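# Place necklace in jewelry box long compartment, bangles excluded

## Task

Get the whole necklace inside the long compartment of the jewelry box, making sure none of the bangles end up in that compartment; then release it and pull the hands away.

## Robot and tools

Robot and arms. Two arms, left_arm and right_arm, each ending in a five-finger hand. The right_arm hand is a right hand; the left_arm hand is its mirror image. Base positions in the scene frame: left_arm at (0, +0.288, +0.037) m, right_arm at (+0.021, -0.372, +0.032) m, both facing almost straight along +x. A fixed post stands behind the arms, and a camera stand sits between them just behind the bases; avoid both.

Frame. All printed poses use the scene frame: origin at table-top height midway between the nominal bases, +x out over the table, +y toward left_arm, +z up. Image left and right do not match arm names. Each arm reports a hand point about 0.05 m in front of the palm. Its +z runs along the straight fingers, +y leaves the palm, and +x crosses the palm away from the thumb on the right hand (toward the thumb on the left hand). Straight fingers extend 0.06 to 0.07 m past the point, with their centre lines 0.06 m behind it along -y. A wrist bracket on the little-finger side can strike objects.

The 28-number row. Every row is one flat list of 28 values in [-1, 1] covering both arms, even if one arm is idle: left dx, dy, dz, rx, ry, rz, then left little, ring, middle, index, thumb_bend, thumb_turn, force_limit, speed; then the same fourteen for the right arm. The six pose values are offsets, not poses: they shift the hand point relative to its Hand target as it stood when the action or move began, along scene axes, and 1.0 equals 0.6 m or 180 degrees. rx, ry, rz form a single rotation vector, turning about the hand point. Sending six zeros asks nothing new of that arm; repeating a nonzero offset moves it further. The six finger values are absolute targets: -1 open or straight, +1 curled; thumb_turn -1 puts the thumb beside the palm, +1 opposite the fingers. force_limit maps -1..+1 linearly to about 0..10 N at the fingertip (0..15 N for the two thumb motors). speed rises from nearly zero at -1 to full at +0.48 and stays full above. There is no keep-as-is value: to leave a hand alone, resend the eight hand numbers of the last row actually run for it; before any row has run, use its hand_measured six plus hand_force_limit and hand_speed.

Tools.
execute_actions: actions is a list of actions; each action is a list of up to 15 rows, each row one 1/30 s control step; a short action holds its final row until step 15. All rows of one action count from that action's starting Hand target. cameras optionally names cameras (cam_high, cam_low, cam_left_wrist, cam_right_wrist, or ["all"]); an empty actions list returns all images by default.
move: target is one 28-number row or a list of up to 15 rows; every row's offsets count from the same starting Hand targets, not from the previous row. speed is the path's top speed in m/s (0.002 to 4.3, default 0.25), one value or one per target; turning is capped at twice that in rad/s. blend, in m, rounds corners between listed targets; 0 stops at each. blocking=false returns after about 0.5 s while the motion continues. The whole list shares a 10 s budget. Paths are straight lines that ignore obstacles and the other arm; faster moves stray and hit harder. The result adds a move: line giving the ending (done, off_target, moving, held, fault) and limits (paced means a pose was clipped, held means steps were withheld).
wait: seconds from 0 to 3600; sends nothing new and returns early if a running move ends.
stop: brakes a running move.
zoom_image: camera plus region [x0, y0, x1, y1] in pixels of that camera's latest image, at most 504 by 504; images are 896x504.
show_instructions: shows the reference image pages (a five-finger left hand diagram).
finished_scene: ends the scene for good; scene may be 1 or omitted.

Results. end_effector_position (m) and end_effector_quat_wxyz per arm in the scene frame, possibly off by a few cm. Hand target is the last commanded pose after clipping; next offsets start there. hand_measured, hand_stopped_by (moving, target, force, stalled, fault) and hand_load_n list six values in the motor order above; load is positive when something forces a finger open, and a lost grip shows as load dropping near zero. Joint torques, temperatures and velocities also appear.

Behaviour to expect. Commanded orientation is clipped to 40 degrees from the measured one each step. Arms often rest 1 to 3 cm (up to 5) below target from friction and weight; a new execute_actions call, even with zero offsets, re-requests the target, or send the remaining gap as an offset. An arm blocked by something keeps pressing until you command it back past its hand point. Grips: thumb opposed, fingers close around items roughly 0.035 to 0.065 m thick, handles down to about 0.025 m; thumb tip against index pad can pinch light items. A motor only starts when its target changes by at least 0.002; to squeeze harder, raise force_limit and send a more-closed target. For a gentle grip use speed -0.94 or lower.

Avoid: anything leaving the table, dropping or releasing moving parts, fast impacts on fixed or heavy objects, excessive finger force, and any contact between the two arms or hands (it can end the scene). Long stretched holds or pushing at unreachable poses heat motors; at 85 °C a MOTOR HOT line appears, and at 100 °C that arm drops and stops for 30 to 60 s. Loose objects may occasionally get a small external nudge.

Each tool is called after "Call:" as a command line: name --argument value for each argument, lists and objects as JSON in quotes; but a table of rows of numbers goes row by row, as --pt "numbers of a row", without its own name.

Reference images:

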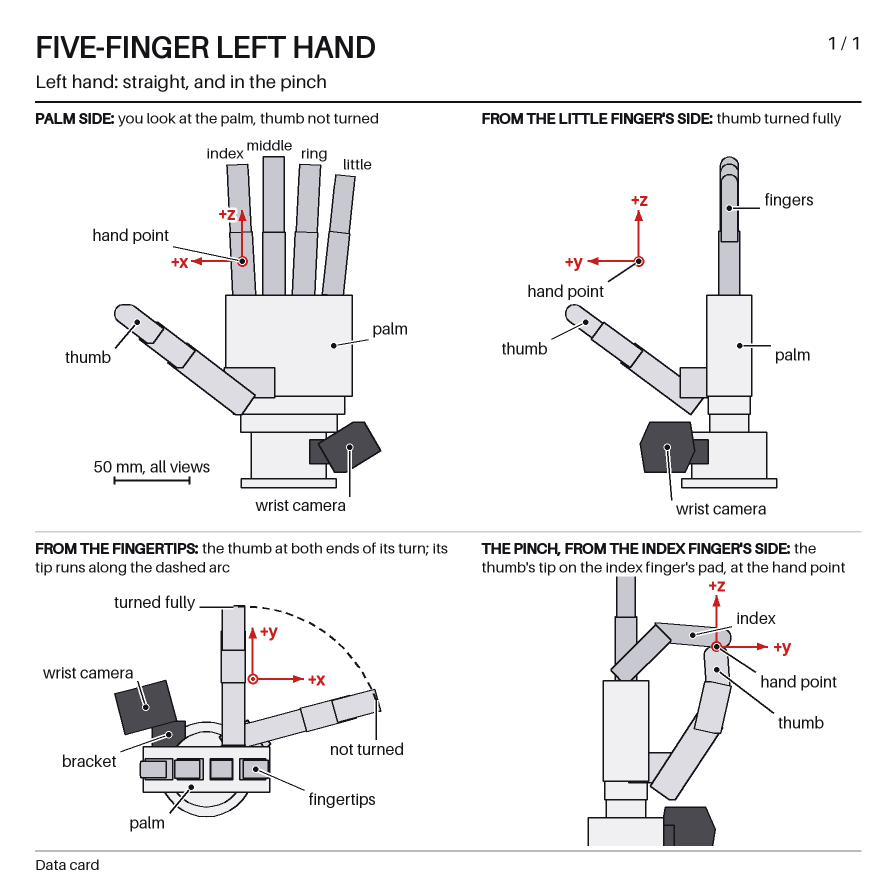

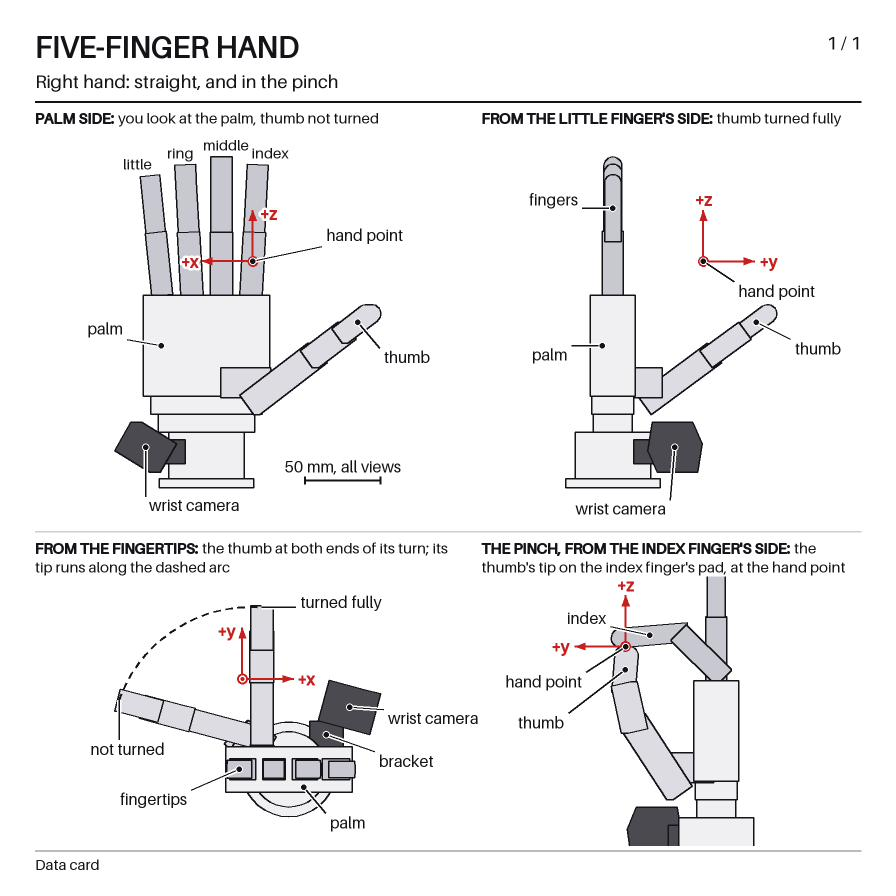

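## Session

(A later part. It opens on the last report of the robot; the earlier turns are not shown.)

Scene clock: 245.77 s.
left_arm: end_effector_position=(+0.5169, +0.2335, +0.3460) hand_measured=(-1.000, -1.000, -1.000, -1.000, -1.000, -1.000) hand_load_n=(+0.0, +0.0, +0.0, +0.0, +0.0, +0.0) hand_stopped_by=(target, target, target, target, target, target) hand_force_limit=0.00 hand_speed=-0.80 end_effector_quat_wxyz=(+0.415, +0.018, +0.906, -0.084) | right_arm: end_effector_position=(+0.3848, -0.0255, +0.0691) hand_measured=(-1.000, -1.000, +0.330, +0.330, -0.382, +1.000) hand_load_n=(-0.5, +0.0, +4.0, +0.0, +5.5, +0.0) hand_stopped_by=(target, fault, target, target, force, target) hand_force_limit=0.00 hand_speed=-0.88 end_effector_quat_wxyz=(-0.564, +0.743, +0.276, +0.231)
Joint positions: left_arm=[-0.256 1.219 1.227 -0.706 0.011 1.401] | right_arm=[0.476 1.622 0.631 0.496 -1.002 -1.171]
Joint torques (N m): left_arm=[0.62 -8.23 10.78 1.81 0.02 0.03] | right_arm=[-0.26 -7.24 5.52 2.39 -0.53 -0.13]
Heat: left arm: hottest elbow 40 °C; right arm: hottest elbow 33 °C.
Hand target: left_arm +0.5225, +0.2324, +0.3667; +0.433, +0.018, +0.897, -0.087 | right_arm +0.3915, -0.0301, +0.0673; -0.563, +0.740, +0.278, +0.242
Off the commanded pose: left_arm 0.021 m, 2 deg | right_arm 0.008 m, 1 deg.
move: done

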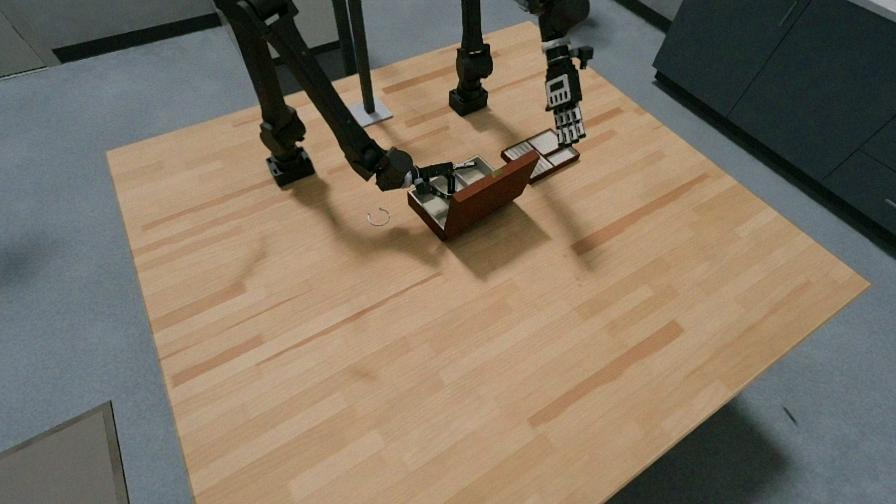

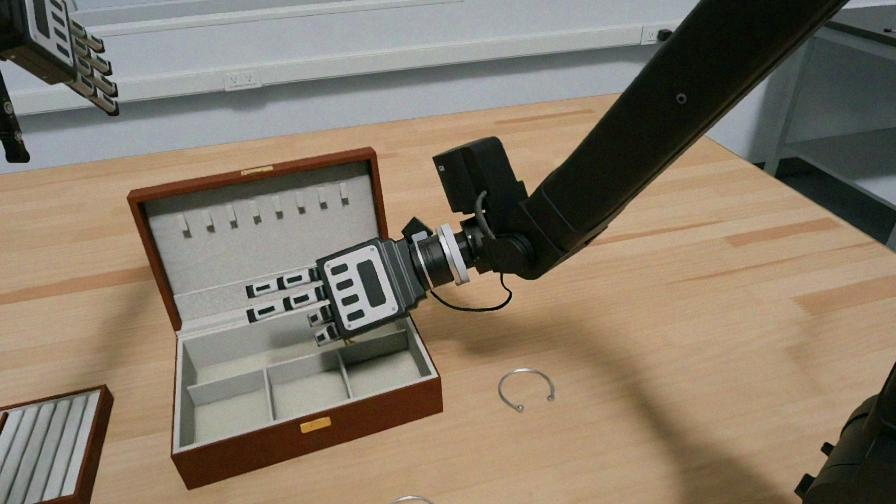

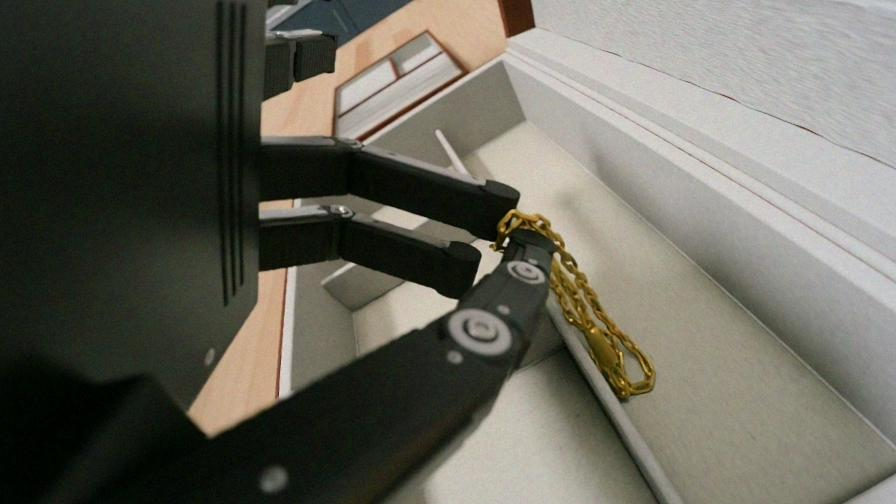

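Call:
move --target '[0,0,0,0,0,0,-1,-1,-1,-1,-1,-1,0,-0.8,0.006,0.0,-0.02,0,0,0,-1,-1,0.33,0.33,-0.25,1,0.0,-0.88]' --speed 0.03 --cameras '["cam_low","cam_right_wrist"]'

Call:
zoom_image --camera "cam_right_wrist" --region '[430, 180, 730, 480]'

Call:
zoom_image --camera "cam_low" --region '[220, 240, 440, 460]'

Scene clock: 248.07 s.
left_arm: end_effector_position=(+0.5169, +0.2335, +0.3460) hand_measured=(-1.000, -1.000, -1.000, -1.000, -1.000, -1.000) hand_load_n=(+0.0, +0.0, +0.0, +0.0, +0.0, +0.0) hand_stopped_by=(target, target, target, target, target, target) hand_force_limit=0.00 hand_speed=-0.80 end_effector_quat_wxyz=(+0.415, +0.018, +0.906, -0.084) | right_arm: end_effector_position=(+0.3867, -0.0263, +0.0557) hand_measured=(-1.000, -1.000, +0.330, +0.330, -0.382, +1.000) hand_load_n=(+0.0, +0.0, +4.0, +0.0, +5.5, +0.0) hand_stopped_by=(target, fault, target, target, force, target) hand_force_limit=0.00 hand_speed=-0.88 end_effector_quat_wxyz=(-0.564, +0.744, +0.275, +0.230)
Joint positions: left_arm=[-0.256 1.219 1.227 -0.706 0.011 1.401] | right_arm=[0.472 1.665 0.631 0.531 -1.006 -1.175]
Joint torques (N m): left_arm=[0.44 -8.47 10.74 1.8 0.02 0.04] | right_arm=[-0.26 -7.36 5.56 2.32 -0.53 -0.13]
Heat: left arm: hottest elbow 40 °C; right arm: hottest elbow 33 °C.
Hand target: left_arm +0.5225, +0.2324, +0.3667; +0.433, +0.018, +0.897, -0.087 | right_arm +0.3951, -0.0301, +0.0552; -0.563, +0.740, +0.278, +0.242
Off the commanded pose: left_arm 0.021 m, 2 deg | right_arm 0.009 m, 2 deg.
move: done

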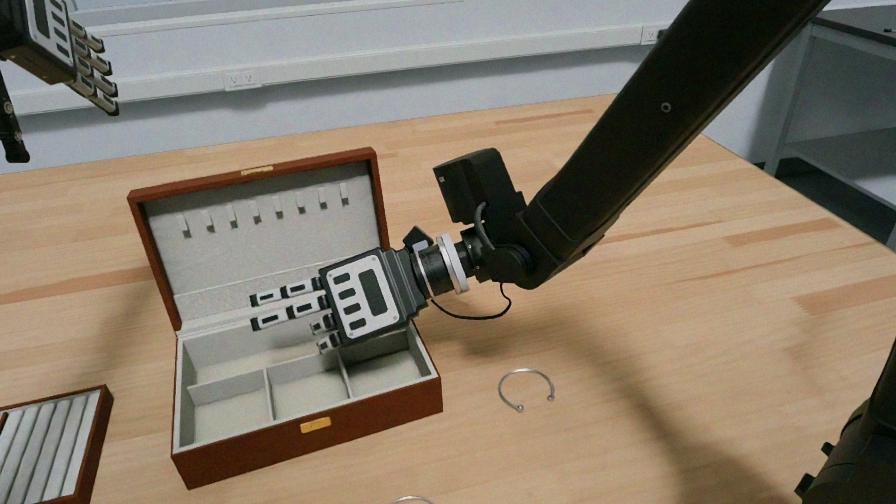

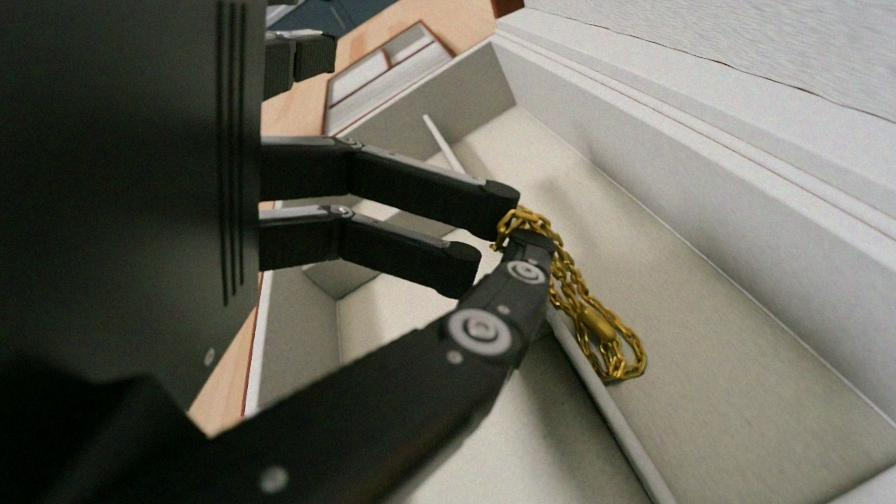

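Scaled by 1.680 from the camera's image (finer frame: 1280x720).

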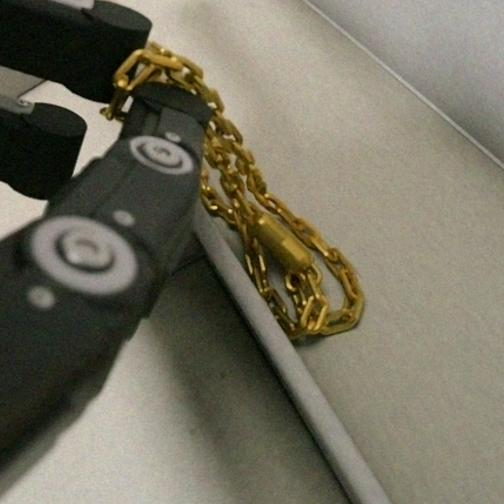

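Scaled by 2.291 from the camera's image (finer frame: 1280x720).

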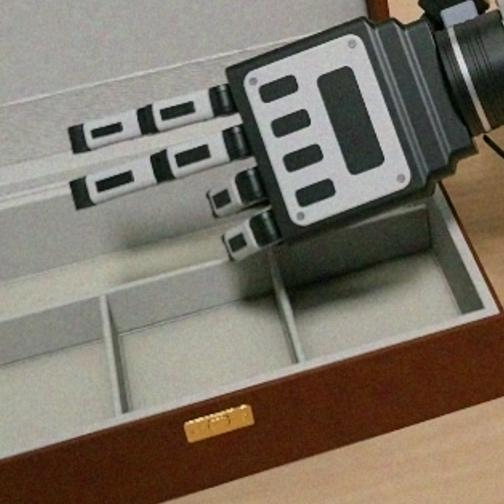

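Call:
execute_actions --actions '[[[0,0,0,0,0,0,-1,-1,-1,-1,-1,-1,0,-0.8,0,0,0,0,0,0,-1,-1,0.33,0.33,-0.6,1,0.0,-0.75]]]' --cameras '["cam_low","cam_right_wrist"]'

Call:
zoom_image --camera "cam_right_wrist" --region '[430, 180, 730, 480]'

Scene clock: 249.60 s.
left_arm: end_effector_position=(+0.5169, +0.2335, +0.3460) hand_measured=(-1.000, -1.000, -1.000, -1.000, -1.000, -1.000) hand_load_n=(+0.0, +0.0, +0.0, +0.0, +0.0, +0.0) hand_stopped_by=(target, target, target, target, target, target) hand_force_limit=0.00 hand_speed=-0.80 end_effector_quat_wxyz=(+0.415, +0.018, +0.906, -0.084) | right_arm: end_effector_position=(+0.3867, -0.0263, +0.0557) hand_measured=(-1.000, -1.000, +0.330, +0.330, -0.600, +1.000) hand_load_n=(+0.0, +0.0, +0.0, +0.0, +0.0, +0.5) hand_stopped_by=(target, fault, target, target, target, target) hand_force_limit=0.00 hand_speed=-0.75 end_effector_quat_wxyz=(-0.564, +0.744, +0.275, +0.230)
Joint positions: left_arm=[-0.256 1.219 1.227 -0.706 0.011 1.401] | right_arm=[0.472 1.665 0.631 0.531 -1.006 -1.175]
Joint torques (N m): left_arm=[0.79 -8.29 10.73 1.77 0.04 0.03] | right_arm=[-0.26 -7.41 5.56 2.36 -0.52 -0.13]
Heat: left arm: hottest elbow 40 °C; right arm: hottest elbow 33 °C.
Hand target: left_arm +0.5225, +0.2324, +0.3667; +0.433, +0.018, +0.897, -0.087 | right_arm +0.3951, -0.0301, +0.0552; -0.563, +0.740, +0.278, +0.242
Off the commanded pose: left_arm 0.021 m, 2 deg | right_arm 0.009 m, 2 deg.
Step readings (end_effector_position of left_arm | right_arm):
0: (+0.5169, +0.2335, +0.3460) | (+0.3867, -0.0263, +0.0557)
1: (+0.5169, +0.2335, +0.3460) | (+0.3867, -0.0263, +0.0557)
2: (+0.5169, +0.2335, +0.3460) | (+0.3867, -0.0263, +0.0557)
4: (+0.5169, +0.2335, +0.3460) | (+0.3867, -0.0263, +0.0557)
8: (+0.5169, +0.2335, +0.3460) | (+0.3867, -0.0263, +0.0557)
15: (+0.5169, +0.2335, +0.3460) | (+0.3867, -0.0263, +0.0557)

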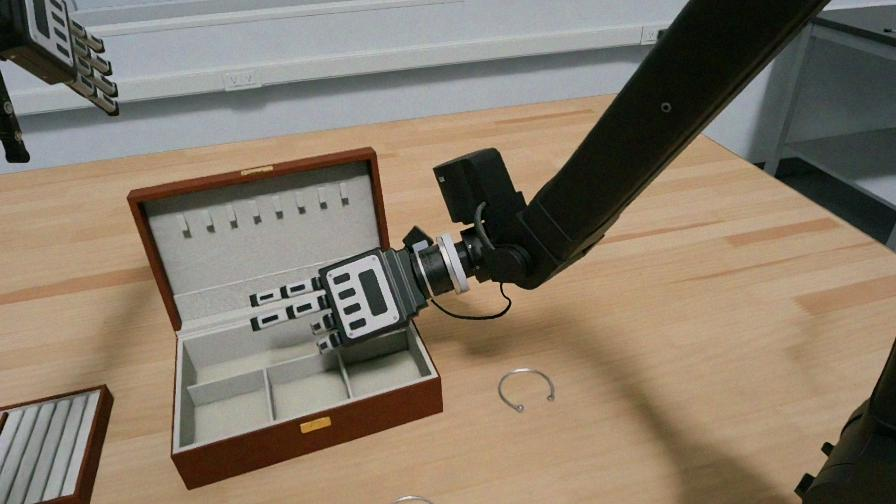

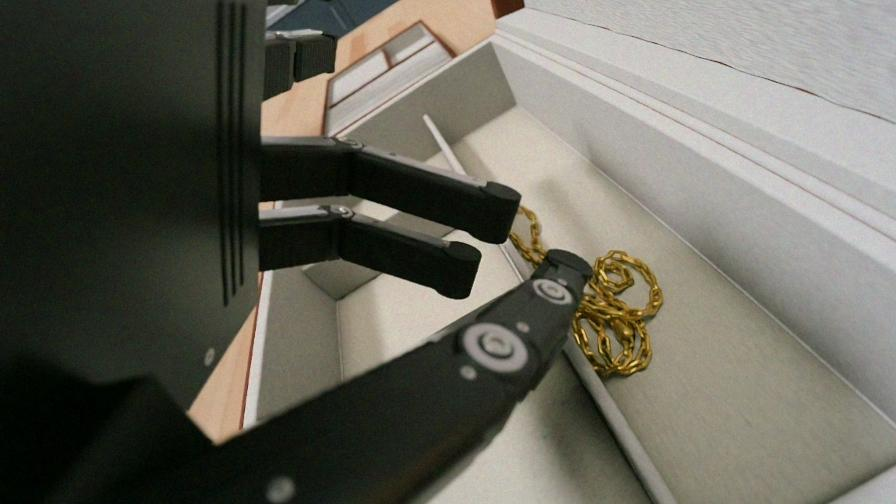

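Scaled by 1.680 from the camera's image (finer frame: 1280x720).

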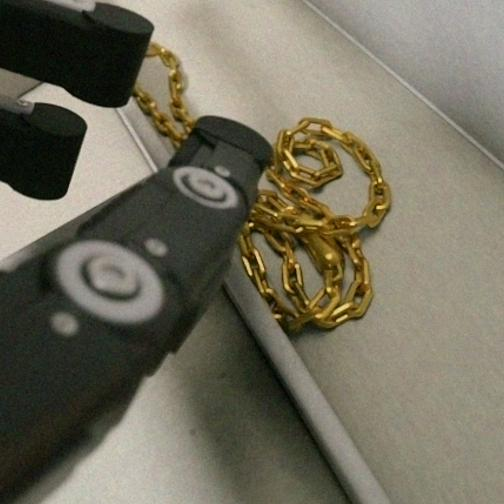

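Call:
move --target '[0,0,0,0,0,0,-1,-1,-1,-1,-1,-1,0,-0.8,0.0,0.0,0.07,0,0,0,-1,-1,0.33,0.33,-0.6,1,0.0,-0.75]' --speed 0.04 --cameras '["cam_low","cam_right_wrist"]'

Call:
zoom_image --camera "cam_right_wrist" --region '[430, 180, 730, 480]'

Scene clock: 252.03 s.
left_arm: end_effector_position=(+0.5169, +0.2335, +0.3460) hand_measured=(-1.000, -1.000, -1.000, -1.000, -1.000, -1.000) hand_load_n=(+0.0, +0.0, +0.0, +0.0, +0.0, +0.0) hand_stopped_by=(target, target, target, target, target, target) hand_force_limit=0.00 hand_speed=-0.80 end_effector_quat_wxyz=(+0.415, +0.018, +0.906, -0.084) | right_arm: end_effector_position=(+0.3796, -0.0300, +0.0809) hand_measured=(-1.000, -1.000, +0.330, +0.330, -0.600, +1.000) hand_load_n=(+0.0, +0.0, +0.0, +0.0, +0.0, +0.5) hand_stopped_by=(target, fault, target, target, target, target) hand_force_limit=0.00 hand_speed=-0.75 end_effector_quat_wxyz=(-0.563, +0.748, +0.272, +0.223)
Joint positions: left_arm=[-0.256 1.219 1.227 -0.706 0.011 1.401] | right_arm=[0.472 1.57 0.631 0.419 -1.006 -1.175]
Joint torques (N m): left_arm=[0.67 -8.41 10.76 1.76 0.02 0.02] | right_arm=[-0.26 -8.88 7.86 1.05 -0.53 -0.12]
Heat: left arm: hottest elbow 40 °C; right arm: hottest elbow 33 °C.
Hand target: left_arm +0.5225, +0.2324, +0.3667; +0.433, +0.018, +0.897, -0.087 | right_arm +0.3951, -0.0301, +0.0971; -0.563, +0.740, +0.278, +0.242
Off the commanded pose: left_arm 0.021 m, 2 deg | right_arm 0.023 m, 2 deg.
move: off_target (right_arm)

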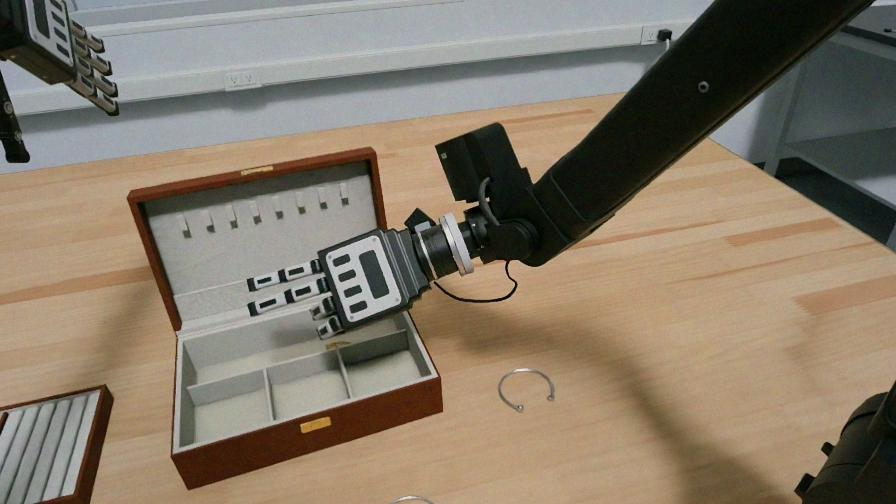

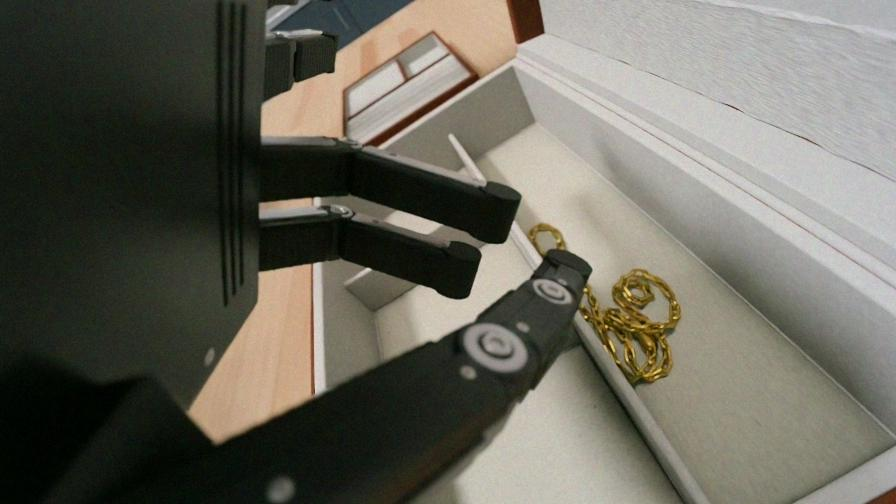

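Scaled by 1.680 from the camera's image (finer frame: 1280x720).

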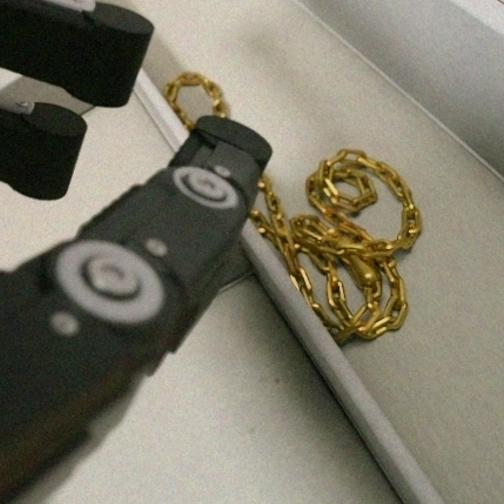

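Call:
move --pt "0 0 0 0 0 0 -1 -1 -1 -1 -1 -1 0 -0.8 -0.01 0.0 0.1 0 0 0 -1 -1 0.33 0.33 -0.6 1 0.0 -0.75" --pt "0 0 0 0 0 0 -1 -1 -1 -1 -1 -1 0 -0.8 -0.08 -0.05 0.4 0 0 0 -1 -1 0.33 0.33 -0.6 1 0.0 -0.75" --pt "0 0 0 0 0 0 -1 -1 -1 -1 -1 -1 0 -0.8 -0.25 -0.15 0.4 0 0 0 -1 -1 0.33 0.33 -0.6 1 0.0 -0.75" --speed 0.12 --blend 0.02 --cameras '["cam_high","cam_low","cam_right_wrist"]'

Call:
zoom_image --camera "cam_low" --region '[160, 250, 460, 500]'

Call:
zoom_image --camera "cam_high" --region '[340, 120, 560, 260]'

Scene clock: 256.87 s.
left_arm: end_effector_position=(+0.5169, +0.2335, +0.3460) hand_measured=(-1.000, -1.000, -1.000, -1.000, -1.000, -1.000) hand_load_n=(+0.0, +0.0, +0.0, +0.0, +0.0, +0.0) hand_stopped_by=(target, target, target, target, target, target) hand_force_limit=0.00 hand_speed=-0.80 end_effector_quat_wxyz=(+0.415, +0.018, +0.906, -0.084) | right_arm: end_effector_position=(+0.2430, -0.1160, +0.3372) hand_measured=(-1.000, -1.000, +0.330, +0.330, -0.600, +1.000) hand_load_n=(+0.0, +0.0, +0.0, +0.0, +0.0, +0.5) hand_stopped_by=(target, fault, target, target, target, target) hand_force_limit=0.00 hand_speed=-0.75 end_effector_quat_wxyz=(-0.565, +0.739, +0.279, +0.237)
Joint positions: left_arm=[-0.256 1.219 1.227 -0.706 0.011 1.401] | right_arm=[0.407 0.682 0.768 -0.622 -1.062 -1.236]
Joint torques (N m): left_arm=[0.44 -8.59 10.73 1.85 0.01 0.03] | right_arm=[-0.26 -0.85 8.87 0.95 -0.55 -0.13]
Heat: left arm: hottest elbow 40 °C; right arm: hottest elbow 33 °C.
Hand target: left_arm +0.5225, +0.2324, +0.3667; +0.433, +0.018, +0.897, -0.087 | right_arm +0.2451, -0.1202, +0.3371; -0.562, +0.740, +0.278, +0.242
Off the commanded pose: left_arm 0.021 m, 2 deg | right_arm 0.005 m, 1 deg.
move: done

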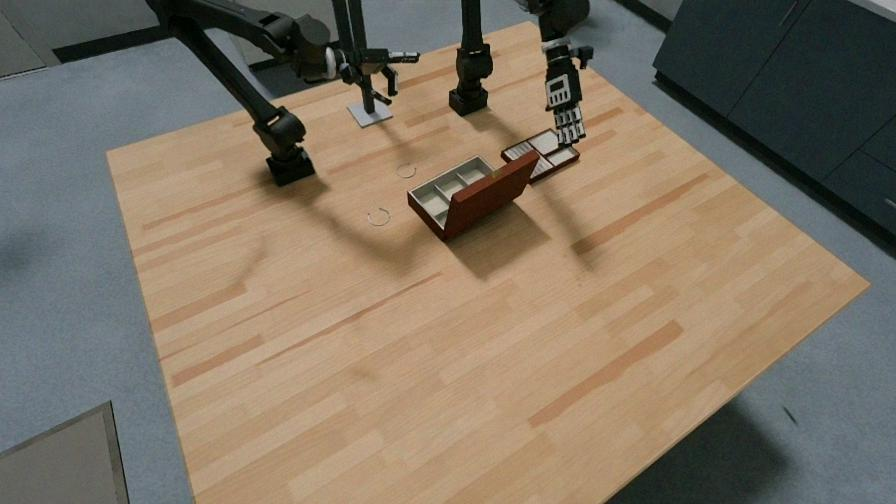

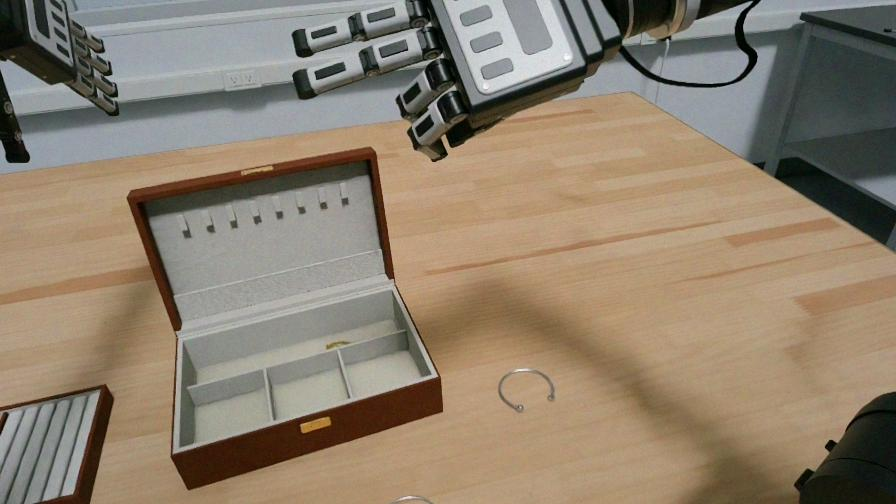

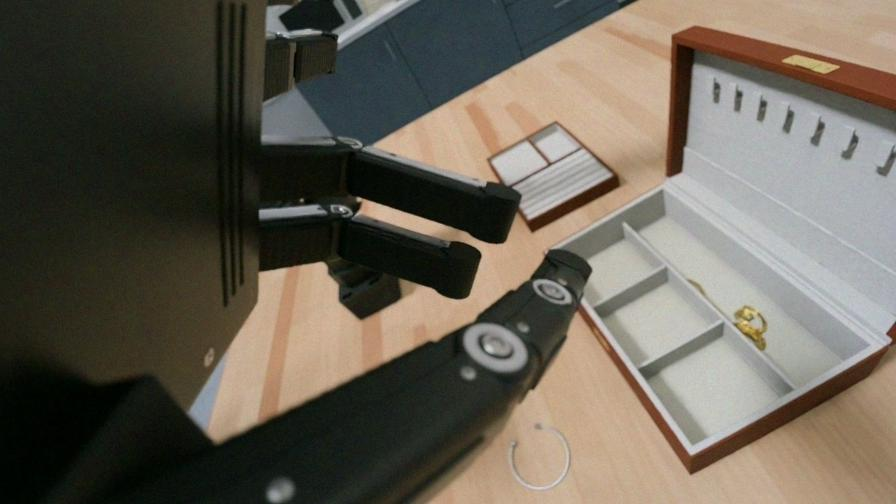

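Scaled by 1.680 from the camera's image (finer frame: 1280x720).

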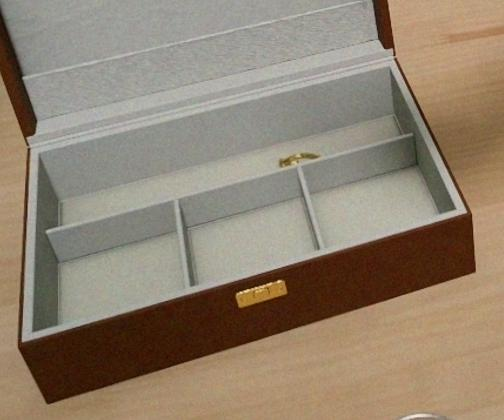

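Scaled by 2.291 from the camera's image (finer frame: 1280x720).

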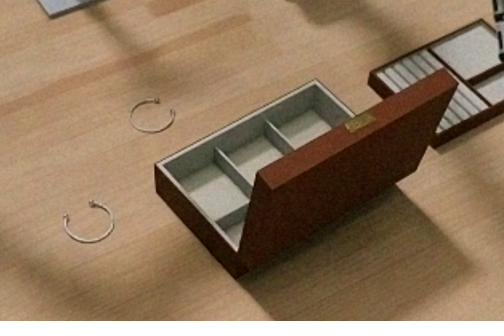

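Call:
zoom_image --camera "cam_right_wrist" --region '[560, 180, 896, 480]'

Scaled by 1.500 from the camera's image (finer frame: 1280x720).

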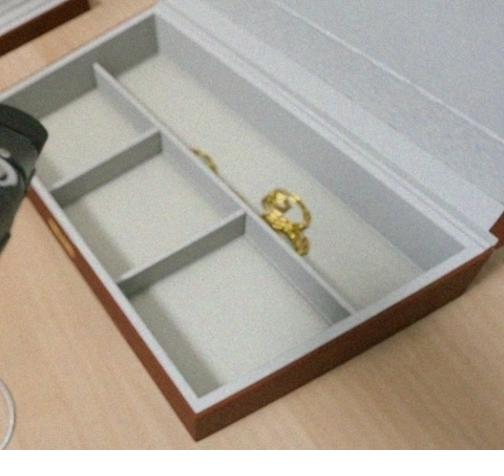

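Call:
finished_scene

The scene is finished: the task was done.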